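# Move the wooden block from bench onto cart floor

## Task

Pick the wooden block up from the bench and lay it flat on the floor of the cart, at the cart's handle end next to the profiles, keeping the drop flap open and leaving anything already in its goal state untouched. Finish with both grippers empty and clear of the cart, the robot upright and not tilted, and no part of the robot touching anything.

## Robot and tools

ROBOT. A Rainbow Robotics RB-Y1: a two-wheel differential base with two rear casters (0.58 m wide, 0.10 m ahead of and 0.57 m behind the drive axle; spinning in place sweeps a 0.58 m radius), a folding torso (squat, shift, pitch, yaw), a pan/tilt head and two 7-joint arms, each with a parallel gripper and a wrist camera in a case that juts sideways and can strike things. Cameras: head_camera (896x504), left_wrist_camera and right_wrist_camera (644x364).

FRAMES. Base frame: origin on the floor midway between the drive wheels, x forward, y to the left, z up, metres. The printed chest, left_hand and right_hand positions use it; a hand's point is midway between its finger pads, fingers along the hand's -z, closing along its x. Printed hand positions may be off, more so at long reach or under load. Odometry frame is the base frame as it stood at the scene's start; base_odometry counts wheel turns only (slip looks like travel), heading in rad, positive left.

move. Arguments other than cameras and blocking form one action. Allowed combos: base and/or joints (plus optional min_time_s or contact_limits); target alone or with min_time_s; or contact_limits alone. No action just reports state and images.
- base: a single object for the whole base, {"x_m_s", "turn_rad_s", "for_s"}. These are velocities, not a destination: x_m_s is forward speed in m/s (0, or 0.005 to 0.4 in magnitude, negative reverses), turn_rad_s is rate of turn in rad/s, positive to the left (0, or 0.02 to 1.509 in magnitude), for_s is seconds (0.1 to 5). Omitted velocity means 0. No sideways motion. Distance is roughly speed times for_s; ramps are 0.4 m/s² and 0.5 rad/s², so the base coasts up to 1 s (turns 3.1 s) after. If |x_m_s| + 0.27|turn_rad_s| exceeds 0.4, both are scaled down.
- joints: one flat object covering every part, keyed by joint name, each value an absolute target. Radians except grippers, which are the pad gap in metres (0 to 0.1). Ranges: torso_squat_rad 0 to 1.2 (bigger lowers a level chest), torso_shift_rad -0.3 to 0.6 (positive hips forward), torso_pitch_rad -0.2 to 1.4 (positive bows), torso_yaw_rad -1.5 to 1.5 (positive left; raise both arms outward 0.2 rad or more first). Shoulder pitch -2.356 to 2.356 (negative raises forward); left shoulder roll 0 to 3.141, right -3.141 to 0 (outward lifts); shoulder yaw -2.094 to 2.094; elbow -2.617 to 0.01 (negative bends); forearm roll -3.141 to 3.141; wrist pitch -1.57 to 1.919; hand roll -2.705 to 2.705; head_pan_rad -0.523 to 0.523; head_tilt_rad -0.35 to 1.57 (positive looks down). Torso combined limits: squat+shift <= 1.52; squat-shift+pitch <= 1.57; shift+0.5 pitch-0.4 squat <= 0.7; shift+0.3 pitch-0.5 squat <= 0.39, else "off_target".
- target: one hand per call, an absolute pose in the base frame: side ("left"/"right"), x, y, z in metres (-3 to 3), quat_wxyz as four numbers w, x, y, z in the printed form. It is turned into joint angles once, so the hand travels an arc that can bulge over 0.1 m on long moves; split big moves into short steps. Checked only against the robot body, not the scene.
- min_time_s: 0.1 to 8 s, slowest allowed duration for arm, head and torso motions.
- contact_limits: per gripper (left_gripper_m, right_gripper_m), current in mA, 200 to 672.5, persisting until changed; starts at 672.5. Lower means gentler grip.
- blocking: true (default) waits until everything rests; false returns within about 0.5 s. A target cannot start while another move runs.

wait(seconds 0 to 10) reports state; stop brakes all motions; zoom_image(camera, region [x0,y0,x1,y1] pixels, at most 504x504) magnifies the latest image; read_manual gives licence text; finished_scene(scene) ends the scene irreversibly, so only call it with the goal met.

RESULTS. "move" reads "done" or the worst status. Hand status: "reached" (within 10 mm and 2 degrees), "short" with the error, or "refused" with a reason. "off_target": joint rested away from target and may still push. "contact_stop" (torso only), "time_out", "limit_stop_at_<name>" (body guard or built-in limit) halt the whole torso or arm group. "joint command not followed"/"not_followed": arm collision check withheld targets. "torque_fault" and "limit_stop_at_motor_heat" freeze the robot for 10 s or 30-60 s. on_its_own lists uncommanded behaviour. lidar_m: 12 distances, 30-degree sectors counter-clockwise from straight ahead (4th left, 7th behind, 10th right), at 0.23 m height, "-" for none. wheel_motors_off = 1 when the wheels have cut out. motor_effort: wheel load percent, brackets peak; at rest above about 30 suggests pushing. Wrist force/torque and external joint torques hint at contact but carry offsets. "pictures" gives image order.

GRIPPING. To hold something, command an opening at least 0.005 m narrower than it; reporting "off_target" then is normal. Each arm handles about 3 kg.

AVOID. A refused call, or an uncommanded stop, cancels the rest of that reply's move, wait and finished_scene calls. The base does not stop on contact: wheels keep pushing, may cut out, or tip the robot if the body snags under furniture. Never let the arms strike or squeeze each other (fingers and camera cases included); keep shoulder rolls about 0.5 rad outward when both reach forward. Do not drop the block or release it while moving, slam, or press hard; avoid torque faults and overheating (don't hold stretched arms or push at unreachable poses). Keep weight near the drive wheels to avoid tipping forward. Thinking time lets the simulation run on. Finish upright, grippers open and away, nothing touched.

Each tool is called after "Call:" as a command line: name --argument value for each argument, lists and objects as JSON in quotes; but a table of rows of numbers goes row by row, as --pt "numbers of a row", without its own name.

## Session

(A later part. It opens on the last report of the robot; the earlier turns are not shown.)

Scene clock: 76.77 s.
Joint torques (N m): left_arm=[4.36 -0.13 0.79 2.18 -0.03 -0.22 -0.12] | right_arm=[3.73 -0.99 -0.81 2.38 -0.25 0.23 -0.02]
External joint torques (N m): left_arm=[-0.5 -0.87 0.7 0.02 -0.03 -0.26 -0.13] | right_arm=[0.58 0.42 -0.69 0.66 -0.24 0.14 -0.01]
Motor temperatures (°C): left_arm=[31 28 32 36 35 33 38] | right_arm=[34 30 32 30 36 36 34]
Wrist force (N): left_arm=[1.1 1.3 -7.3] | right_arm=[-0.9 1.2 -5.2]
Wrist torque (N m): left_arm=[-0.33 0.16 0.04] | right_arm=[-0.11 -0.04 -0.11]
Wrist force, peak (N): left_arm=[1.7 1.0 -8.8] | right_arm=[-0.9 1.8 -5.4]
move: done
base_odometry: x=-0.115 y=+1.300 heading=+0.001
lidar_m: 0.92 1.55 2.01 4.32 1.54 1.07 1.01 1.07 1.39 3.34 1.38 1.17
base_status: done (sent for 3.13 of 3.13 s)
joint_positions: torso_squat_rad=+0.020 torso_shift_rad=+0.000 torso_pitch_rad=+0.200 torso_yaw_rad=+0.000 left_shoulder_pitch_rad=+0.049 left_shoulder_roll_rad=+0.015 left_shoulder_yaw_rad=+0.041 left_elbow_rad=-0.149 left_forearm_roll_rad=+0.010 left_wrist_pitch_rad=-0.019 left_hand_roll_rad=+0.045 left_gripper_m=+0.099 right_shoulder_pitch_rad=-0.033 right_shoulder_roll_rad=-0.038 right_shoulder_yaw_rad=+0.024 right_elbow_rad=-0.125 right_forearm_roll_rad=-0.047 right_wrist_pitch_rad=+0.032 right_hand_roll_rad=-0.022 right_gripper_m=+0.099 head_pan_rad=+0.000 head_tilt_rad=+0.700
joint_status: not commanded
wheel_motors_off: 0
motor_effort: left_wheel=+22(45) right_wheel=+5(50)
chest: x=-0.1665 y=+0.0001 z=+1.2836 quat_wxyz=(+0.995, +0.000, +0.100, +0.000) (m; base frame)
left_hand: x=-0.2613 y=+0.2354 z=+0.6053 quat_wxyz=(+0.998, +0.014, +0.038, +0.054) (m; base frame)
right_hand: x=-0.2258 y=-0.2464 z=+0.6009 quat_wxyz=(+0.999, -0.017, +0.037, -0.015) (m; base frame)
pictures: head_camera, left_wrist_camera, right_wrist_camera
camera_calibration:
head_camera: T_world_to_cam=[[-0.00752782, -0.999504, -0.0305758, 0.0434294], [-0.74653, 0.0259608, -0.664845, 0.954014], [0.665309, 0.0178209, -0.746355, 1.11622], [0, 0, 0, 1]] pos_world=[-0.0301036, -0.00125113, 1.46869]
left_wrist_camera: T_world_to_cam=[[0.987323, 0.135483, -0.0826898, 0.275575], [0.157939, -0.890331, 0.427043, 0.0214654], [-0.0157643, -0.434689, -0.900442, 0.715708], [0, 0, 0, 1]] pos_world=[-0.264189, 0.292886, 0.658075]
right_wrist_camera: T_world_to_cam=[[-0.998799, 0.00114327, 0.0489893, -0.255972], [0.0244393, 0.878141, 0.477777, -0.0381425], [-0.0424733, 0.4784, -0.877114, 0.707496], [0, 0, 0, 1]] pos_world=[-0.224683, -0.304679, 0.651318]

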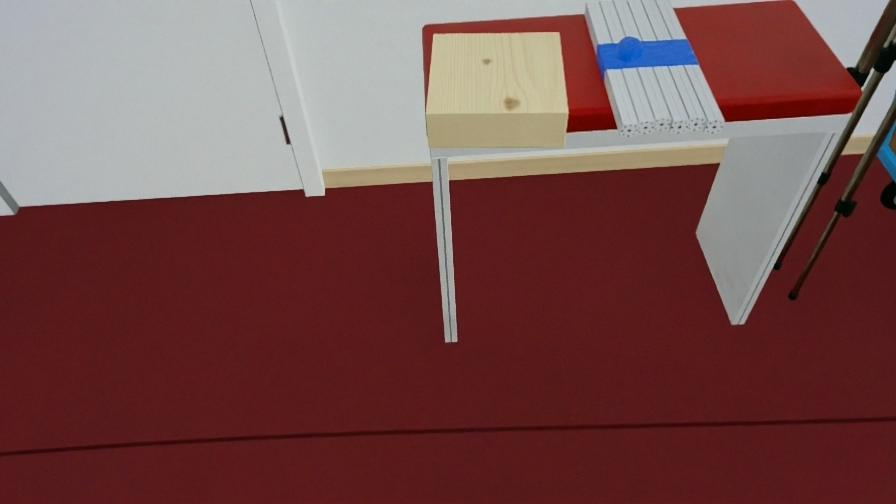

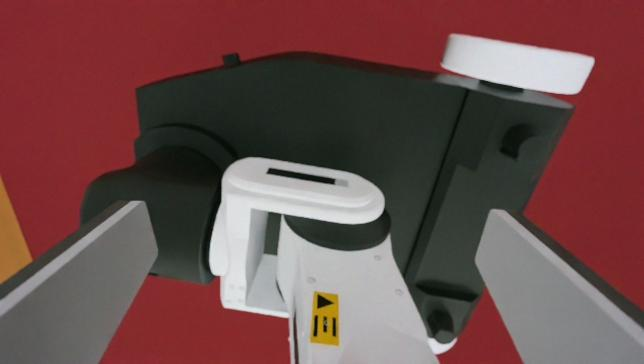

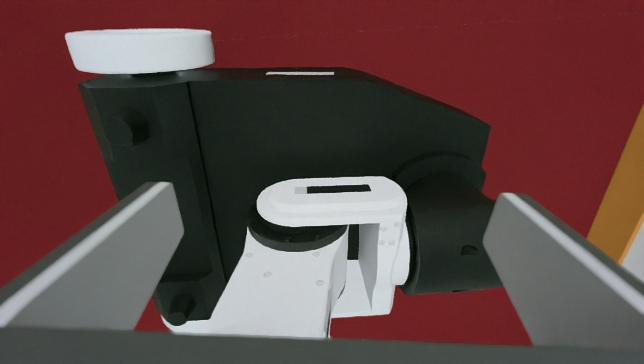

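Call:
move --base '{"turn_rad_s":-0.2,"for_s":0.85}' --cameras '[]'

Call:
move --base '{"x_m_s":0.2,"for_s":2.4}' --cameras '[]'

Call:
move --base '{"turn_rad_s":0.2,"for_s":0.75}' --joints '{"torso_pitch_rad":0.4,"head_tilt_rad":0.8}'

Scene clock: 85.63 s.
Joint torques (N m): left_arm=[4.1 0.04 0.62 2.36 0.08 -0.2 0.02] | right_arm=[3.74 -0.87 -0.63 2.45 -0.21 0.18 0.09]
External joint torques (N m): left_arm=[-0.75 -0.7 0.53 0.2 0.08 -0.25 0.02] | right_arm=[0.6 0.54 -0.51 0.73 -0.2 0.09 0.1]
Motor temperatures (°C): left_arm=[31 28 32 36 35 33 38] | right_arm=[34 30 32 30 36 36 34]
Wrist force (N): left_arm=[1.5 1.2 -8.1] | right_arm=[-0.5 1.1 -5.5]
Wrist torque (N m): left_arm=[-0.28 0.26 0.05] | right_arm=[-0.07 -0.01 -0.07]
Wrist force, peak (N): left_arm=[1.6 1.2 -8.6] | right_arm=[0.0 1.4 -5.5]
move: done
base_odometry: x=-0.115 y=+1.300 heading=-0.171
lidar_m: 0.91 1.55 1.81 3.32 1.95 1.15 1.03 1.03 1.22 2.19 1.38 1.17
base_status: done (sent for 0.87 of 0.87 s)
joint_positions: torso_squat_rad=+0.020 torso_shift_rad=+0.000 torso_pitch_rad=+0.200 torso_yaw_rad=+0.000 left_shoulder_pitch_rad=+0.049 left_shoulder_roll_rad=+0.015 left_shoulder_yaw_rad=+0.041 left_elbow_rad=-0.149 left_forearm_roll_rad=+0.010 left_wrist_pitch_rad=-0.019 left_hand_roll_rad=+0.045 left_gripper_m=+0.099 right_shoulder_pitch_rad=-0.033 right_shoulder_roll_rad=-0.038 right_shoulder_yaw_rad=+0.024 right_elbow_rad=-0.125 right_forearm_roll_rad=-0.047 right_wrist_pitch_rad=+0.032 right_hand_roll_rad=-0.022 right_gripper_m=+0.099 head_pan_rad=+0.000 head_tilt_rad=+0.700
joint_status: not commanded
wheel_motors_off: 0
motor_effort: left_wheel=+23(40) right_wheel=+4(14)
chest: x=-0.1665 y=+0.0001 z=+1.2836 quat_wxyz=(+0.995, +0.000, +0.100, +0.000) (m; base frame)
left_hand: x=-0.2613 y=+0.2354 z=+0.6053 quat_wxyz=(+0.998, +0.014, +0.038, +0.054) (m; base frame)
right_hand: x=-0.2258 y=-0.2464 z=+0.6009 quat_wxyz=(+0.999, -0.017, +0.037, -0.015) (m; base frame)
pictures: none
No camera images: "cameras" was empty.

Scene clock: 88.90 s.
Joint torques (N m): left_arm=[4.38 -0.15 0.96 2.23 -0.14 -0.22 0.02] | right_arm=[3.59 -0.67 -0.9 2.27 -0.14 0.11 0.05]
External joint torques (N m): left_arm=[-0.48 -0.88 0.87 0.07 -0.15 -0.26 0.02] | right_arm=[0.44 0.74 -0.77 0.55 -0.13 0.02 0.05]
Motor temperatures (°C): left_arm=[31 28 32 36 35 33 38] | right_arm=[34 30 32 30 36 36 34]
Wrist force (N): left_arm=[1.2 0.9 -7.3] | right_arm=[-0.1 1.1 -4.8]
Wrist torque (N m): left_arm=[-0.27 0.22 0.08] | right_arm=[-0.06 0.06 -0.08]
Wrist force, peak (N): left_arm=[1.8 1.0 -8.5] | right_arm=[-0.7 0.6 -5.9]
move: done
base_odometry: x=+0.358 y=+1.218 heading=-0.172
lidar_m: 1.08 0.46 1.26 2.30 2.84 1.69 1.49 1.50 1.79 3.19 1.07 0.76
base_status: done (sent for 2.4 of 2.4 s)
joint_positions: torso_squat_rad=+0.020 torso_shift_rad=+0.000 torso_pitch_rad=+0.200 torso_yaw_rad=+0.000 left_shoulder_pitch_rad=+0.049 left_shoulder_roll_rad=+0.015 left_shoulder_yaw_rad=+0.041 left_elbow_rad=-0.149 left_forearm_roll_rad=+0.010 left_wrist_pitch_rad=-0.019 left_hand_roll_rad=+0.045 left_gripper_m=+0.099 right_shoulder_pitch_rad=-0.033 right_shoulder_roll_rad=-0.038 right_shoulder_yaw_rad=+0.024 right_elbow_rad=-0.125 right_forearm_roll_rad=-0.047 right_wrist_pitch_rad=+0.032 right_hand_roll_rad=-0.022 right_gripper_m=+0.099 head_pan_rad=+0.000 head_tilt_rad=+0.700
joint_status: not commanded
wheel_motors_off: 0
motor_effort: left_wheel=-11(46) right_wheel=+12(45)
chest: x=-0.1665 y=+0.0001 z=+1.2836 quat_wxyz=(+0.995, +0.000, +0.100, +0.000) (m; base frame)
left_hand: x=-0.2613 y=+0.2354 z=+0.6053 quat_wxyz=(+0.998, +0.014, +0.038, +0.054) (m; base frame)
right_hand: x=-0.2258 y=-0.2464 z=+0.6009 quat_wxyz=(+0.999, -0.017, +0.037, -0.015) (m; base frame)
pictures: none
No camera images: "cameras" was empty.

Scene clock: 90.40 s.
Joint torques (N m): left_arm=[8.55 -0.03 0.67 4.56 -0.03 0.31 -0.04] | right_arm=[8.82 -0.62 -0.9 4.54 -0.14 0.53 -0.12]
External joint torques (N m): left_arm=[-1.6 -0.83 0.53 0.35 -0.03 -0.13 -0.05] | right_arm=[0.4 0.64 -0.71 0.86 -0.08 0.07 -0.11]
Motor temperatures (°C): left_arm=[31 28 32 36 35 33 38] | right_arm=[34 30 32 30 36 36 34]
Wrist force (N): left_arm=[2.9 0.5 -7.1] | right_arm=[0.4 1.3 -4.8]
Wrist torque (N m): left_arm=[-0.25 0.36 0.04] | right_arm=[-0.09 0.04 -0.07]
Wrist force, peak (N): left_arm=[1.9 0.7 -8.6] | right_arm=[-1.0 1.4 -5.5]
move: done
base_odometry: x=+0.358 y=+1.218 heading=-0.020
lidar_m: 0.56 0.47 1.40 3.30 2.29 1.58 1.48 1.52 1.98 1.41 0.75 0.79
base_status: done (sent for 0.77 of 0.77 s)
joint_positions: torso_squat_rad=+0.020 torso_shift_rad=+0.000 torso_pitch_rad=+0.400 torso_yaw_rad=+0.000 left_shoulder_pitch_rad=+0.049 left_shoulder_roll_rad=+0.015 left_shoulder_yaw_rad=+0.041 left_elbow_rad=-0.149 left_forearm_roll_rad=+0.010 left_wrist_pitch_rad=-0.019 left_hand_roll_rad=+0.045 left_gripper_m=+0.099 right_shoulder_pitch_rad=-0.033 right_shoulder_roll_rad=-0.038 right_shoulder_yaw_rad=+0.024 right_elbow_rad=-0.125 right_forearm_roll_rad=-0.047 right_wrist_pitch_rad=+0.032 right_hand_roll_rad=-0.022 right_gripper_m=+0.099 head_pan_rad=+0.000 head_tilt_rad=+0.800
joint_status: all done
wheel_motors_off: 0
motor_effort: left_wheel=-21(46) right_wheel=-1(43)
chest: x=-0.1075 y=+0.0000 z=+1.2654 quat_wxyz=(+0.980, +0.000, +0.199, +0.000) (m; base frame)
left_hand: x=-0.3352 y=+0.2354 z=+0.6194 quat_wxyz=(+0.989, +0.019, +0.138, +0.052) (m; base frame)
right_hand: x=-0.3012 y=-0.2464 z=+0.6080 quat_wxyz=(+0.990, -0.018, +0.137, -0.013) (m; base frame)
pictures: head_camera, left_wrist_camera, right_wrist_camera
camera_calibration:
head_camera: T_world_to_cam=[[-0.0163157, -0.999502, -0.0270247, 0.0379097], [-0.909624, 0.0260589, -0.414615, 0.640675], [0.415113, 0.0178175, -0.909595, 1.25978], [0, 0, 0, 1]] pos_world=[0.0604394, -0.00125083, 1.41255]
left_wrist_camera: T_world_to_cam=[[0.951199, 0.135591, -0.277194, 0.458019], [0.239732, -0.890305, 0.38715, 0.0791152], [-0.194293, -0.434709, -0.879363, 0.654353], [0, 0, 0, 1]] pos_world=[-0.327498, 0.292786, 0.671744]
right_wrist_camera: T_world_to_cam=[[-0.969185, 0.00109223, 0.246331, -0.442721], [0.118777, 0.878135, 0.463433, -0.00256576], [-0.215806, 0.478411, -0.851205, 0.642575], [0, 0, 0, 1]] pos_world=[-0.290102, -0.304679, 0.657209]

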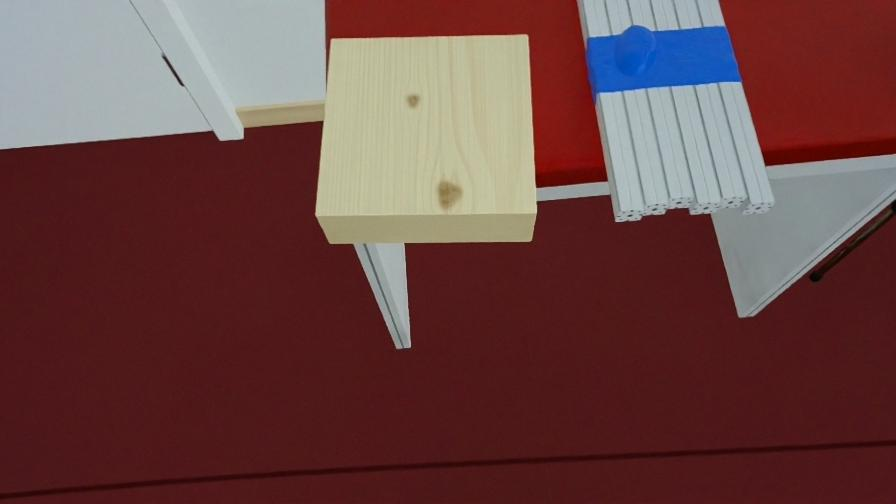

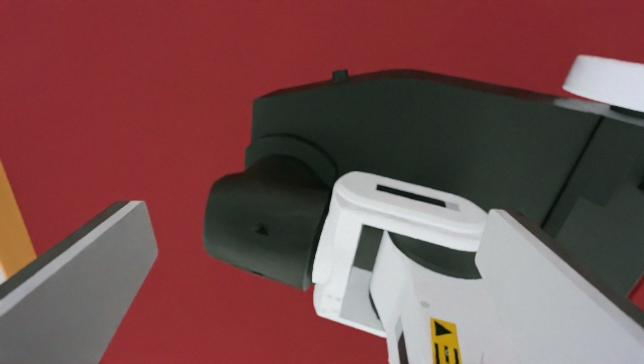

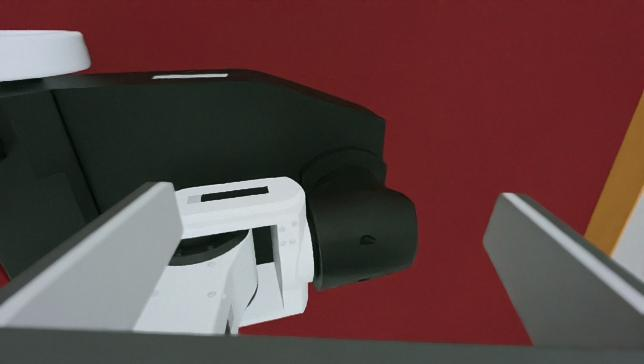

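Call:
move --joints '{"torso_pitch_rad":0.8,"torso_squat_rad":0.02,"head_tilt_rad":0.45,"left_shoulder_roll_rad":0.3,"right_shoulder_roll_rad":-0.3,"left_elbow_rad":-1.2,"right_elbow_rad":-1.2,"left_shoulder_pitch_rad":0.0,"right_shoulder_pitch_rad":0.0}' --cameras '["head_camera"]'

Call:
move --target '{"side":"left","x":0.295,"y":0.26,"z":0.90,"quat_wxyz":[0.99755,-0.0699,0,0]}' --cameras '[]'

Call:
move --target '{"side":"right","x":0.295,"y":-0.26,"z":0.90,"quat_wxyz":[0.99755,0.0699,0,0]}'

Scene clock: 119.27 s.
Joint torques (N m): left_arm=[8.27 3.35 3.24 -2.59 -0.06 -1.07 -0.09] | right_arm=[11.65 -4.19 -2.7 -2.2 -0.12 -0.71 -0.01]
External joint torques (N m): left_arm=[-1.07 -1.82 0.5 0.29 -0.1 -0.21 -0.07] | right_arm=[2.08 0.66 -0.4 0.27 -0.21 -0.02 -0.02]
Motor temperatures (°C): left_arm=[31 28 32 36 35 33 38] | right_arm=[34 30 32 30 36 36 34]
Wrist force (N): left_arm=[-2.2 0.2 -6.1] | right_arm=[-2.9 1.6 -4.5]
Wrist torque (N m): left_arm=[-0.22 0.00 0.08] | right_arm=[-0.10 -0.11 -0.10]
Wrist force, peak (N): left_arm=[2.9 0.6 -8.4] | right_arm=[-3.0 1.8 -5.3]
move: done
base_odometry: x=+0.358 y=+1.218 heading=-0.020
lidar_m: 0.57 0.46 1.41 3.31 2.30 1.57 1.47 1.53 1.99 1.38 0.75 0.81
base_status: not commanded
joint_positions: torso_squat_rad=+0.020 torso_shift_rad=+0.000 torso_pitch_rad=+0.800 torso_yaw_rad=+0.000 left_shoulder_pitch_rad=+0.000 left_shoulder_roll_rad=+0.300 left_shoulder_yaw_rad=+0.041 left_elbow_rad=-1.200 left_forearm_roll_rad=+0.010 left_wrist_pitch_rad=-0.019 left_hand_roll_rad=+0.045 left_gripper_m=+0.099 right_shoulder_pitch_rad=+0.000 right_shoulder_roll_rad=-0.300 right_shoulder_yaw_rad=+0.024 right_elbow_rad=-1.200 right_forearm_roll_rad=-0.047 right_wrist_pitch_rad=+0.032 right_hand_roll_rad=-0.022 right_gripper_m=+0.099 head_pan_rad=+0.000 head_tilt_rad=+0.450
joint_status: all done
wheel_motors_off: 0
motor_effort: left_wheel=-20(24) right_wheel=-3(4)
chest: x=-0.0060 y=+0.0001 z=+1.1959 quat_wxyz=(+0.921, +0.000, +0.389, +0.000) (m; base frame)
left_hand: x=+0.0592 y=+0.3798 z=+0.5979 quat_wxyz=(+0.969, +0.091, -0.211, -0.089) (m; base frame)
right_hand: x=+0.0425 y=-0.3529 z=+0.5871 quat_wxyz=(+0.976, -0.066, -0.182, +0.097) (m; base frame)
pictures: head_camera
camera_calibration:
head_camera: T_world_to_cam=[[-0.0176497, -0.999502, -0.0261764, 0.0363535], [-0.929225, 0.026062, -0.368594, 0.679968], [0.369092, 0.0178182, -0.929222, 1.11486], [0, 0, 0, 1]] pos_world=[0.220997, -0.00125082, 1.28754]

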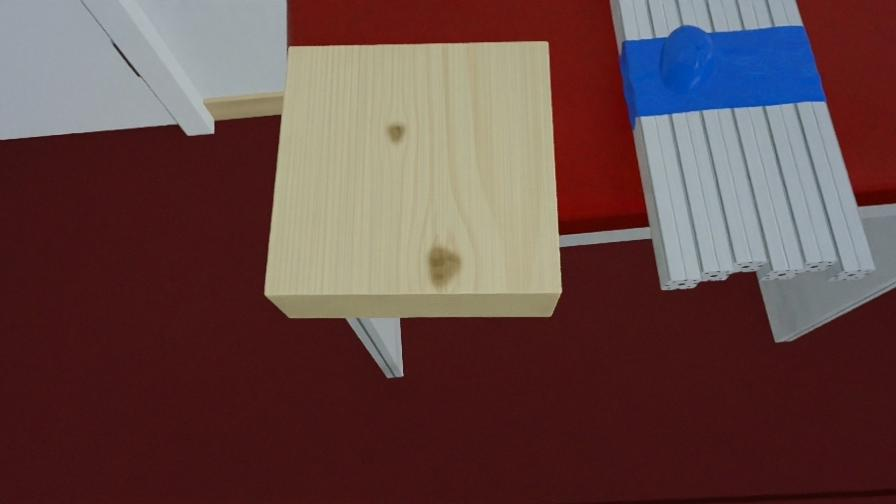

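Scene clock: 121.07 s.
Joint torques (N m): left_arm=[-4.96 7.81 8.24 -4.99 -0.17 -0.81 -0.2] | right_arm=[11.48 -4.21 -2.72 -2.47 0.08 -0.61 -0.09]
External joint torques (N m): left_arm=[1.32 -2.64 1.18 0.54 -0.4 -0.56 -0.2] | right_arm=[1.91 0.64 -0.42 0 -0.01 0.09 -0.1]
Motor temperatures (°C): left_arm=[31 28 32 36 35 33 38] | right_arm=[34 30 32 30 36 36 34]
Wrist force (N): left_arm=[1.1 2.5 -7.8] | right_arm=[-2.8 1.7 -4.7]
Wrist torque (N m): left_arm=[-0.37 0.24 0.07] | right_arm=[-0.11 -0.09 -0.11]
Wrist force, peak (N): left_arm=[0.2 2.9 -8.2] | right_arm=[-3.0 2.1 -5.0]
move: done
base_odometry: x=+0.358 y=+1.218 heading=-0.020
lidar_m: 0.58 0.46 1.41 3.30 2.30 1.58 1.48 1.53 1.98 1.40 0.76 0.81
base_status: not commanded
joint_positions: torso_squat_rad=+0.020 torso_shift_rad=+0.000 torso_pitch_rad=+0.800 torso_yaw_rad=+0.000 left_shoulder_pitch_rad=-0.595 left_shoulder_roll_rad=+0.975 left_shoulder_yaw_rad=+0.095 left_elbow_rad=-2.269 left_forearm_roll_rad=+1.031 left_wrist_pitch_rad=+1.766 left_hand_roll_rad=+0.707 left_gripper_m=+0.099 right_shoulder_pitch_rad=+0.000 right_shoulder_roll_rad=-0.300 right_shoulder_yaw_rad=+0.024 right_elbow_rad=-1.200 right_forearm_roll_rad=-0.047 right_wrist_pitch_rad=+0.032 right_hand_roll_rad=-0.022 right_gripper_m=+0.099 head_pan_rad=+0.000 head_tilt_rad=+0.450
joint_status: all done
wheel_motors_off: 0
motor_effort: left_wheel=-20(20) right_wheel=-2(5)
chest: x=-0.0060 y=+0.0001 z=+1.1959 quat_wxyz=(+0.921, +0.000, +0.389, +0.000) (m; base frame)
left_hand: x=+0.2950 y=+0.2601 z=+0.9006 quat_wxyz=(+0.998, -0.070, -0.002, +0.000) (m; base frame)
left_hand_status: reached (checked arc, planned for 1.5 s): 1 mm and 0.2 deg off.
right_hand: x=+0.0425 y=-0.3529 z=+0.5871 quat_wxyz=(+0.976, -0.066, -0.182, +0.097) (m; base frame)
pictures: none
No camera images: "cameras" was empty.

Scene clock: 122.87 s.
Joint torques (N m): left_arm=[-5.39 8.89 8.21 -5.22 -0.01 -0.53 -0.15] | right_arm=[-5.87 -10.33 -8.14 -5.52 0.22 -0.34 0.27]
External joint torques (N m): left_arm=[0.89 -1.56 1.15 0.32 -0.23 -0.27 -0.14] | right_arm=[-0.06 0.34 -1.52 -0.16 0.2 -0.15 0.27]
Motor temperatures (°C): left_arm=[31 28 32 36 35 33 38] | right_arm=[34 30 32 30 36 36 34]
Wrist force (N): left_arm=[1.5 2.4 -7.2] | right_arm=[-0.8 0.3 -5.0]
Wrist torque (N m): left_arm=[-0.36 0.27 0.09] | right_arm=[-0.07 0.01 -0.09]
Wrist force, peak (N): left_arm=[0.5 2.1 -9.0] | right_arm=[-4.3 4.0 -4.3]
move: done
base_odometry: x=+0.358 y=+1.218 heading=-0.020
lidar_m: 0.57 0.47 1.41 3.30 2.29 1.57 1.49 1.53 1.98 1.39 0.76 0.79
base_status: not commanded
joint_positions: torso_squat_rad=+0.020 torso_shift_rad=+0.000 torso_pitch_rad=+0.800 torso_yaw_rad=+0.000 left_shoulder_pitch_rad=-0.595 left_shoulder_roll_rad=+0.975 left_shoulder_yaw_rad=+0.095 left_elbow_rad=-2.269 left_forearm_roll_rad=+1.031 left_wrist_pitch_rad=+1.766 left_hand_roll_rad=+0.707 left_gripper_m=+0.099 right_shoulder_pitch_rad=-0.599 right_shoulder_roll_rad=-0.939 right_shoulder_yaw_rad=-0.113 right_elbow_rad=-2.270 right_forearm_roll_rad=-1.012 right_wrist_pitch_rad=+1.798 right_hand_roll_rad=-0.687 right_gripper_m=+0.099 head_pan_rad=+0.000 head_tilt_rad=+0.450
joint_status: all done
wheel_motors_off: 0
motor_effort: left_wheel=-19(20) right_wheel=-1(7)
chest: x=-0.0061 y=+0.0001 z=+1.1960 quat_wxyz=(+0.921, +0.000, +0.389, +0.000) (m; base frame)
left_hand: x=+0.2949 y=+0.2601 z=+0.9005 quat_wxyz=(+0.998, -0.070, -0.002, +0.000) (m; base frame)
right_hand: x=+0.2949 y=-0.2601 z=+0.9006 quat_wxyz=(+0.998, +0.070, -0.002, +0.000) (m; base frame)
right_hand_status: reached (checked arc, planned for 1.5 s): 1 mm and 0.2 deg off.
pictures: head_camera, left_wrist_camera, right_wrist_camera
camera_calibration:
head_camera: T_world_to_cam=[[-0.017647, -0.999502, -0.0261766, 0.0363557], [-0.929191, 0.0260612, -0.368681, 0.680109], [0.369179, 0.017817, -0.929187, 1.11489], [0, 0, 0, 1]] pos_world=[0.220997, -0.00125082, 1.28764]
left_wrist_camera: T_world_to_cam=[[0.99964, 0.025193, -0.00927703, -0.293578], [0.0259134, -0.815121, 0.578712, -0.287698], [0.00701756, -0.578743, -0.81548, 0.955332], [0, 0, 0, 1]] pos_world=[0.294223, 0.32578, 0.942824]
right_wrist_camera: T_world_to_cam=[[-0.999107, -0.0253112, -0.0338215, 0.317254], [-0.0408633, 0.782084, 0.621831, -0.317497], [0.010712, 0.622658, -0.78242, 0.935624], [0, 0, 0, 1]] pos_world=[0.293975, -0.326235, 0.940211]

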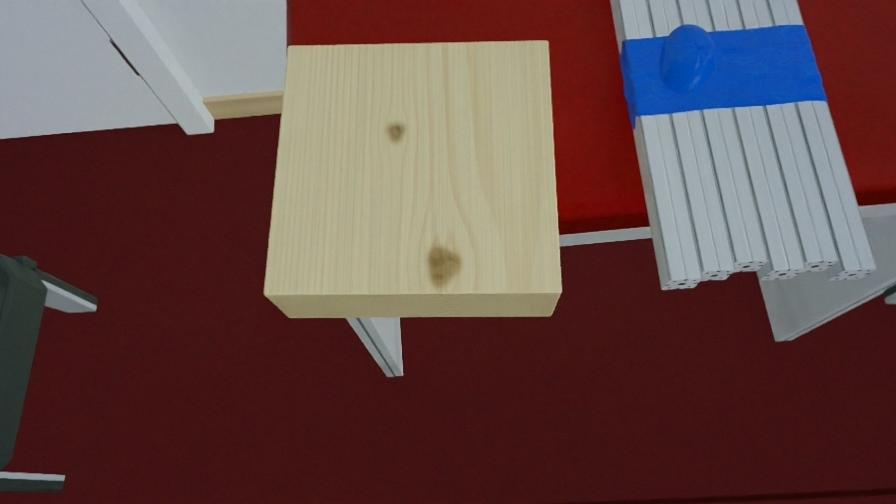

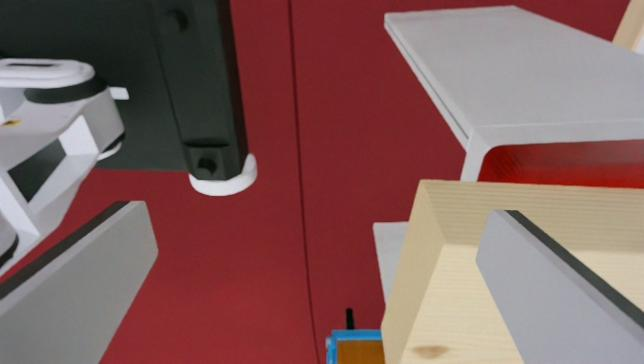

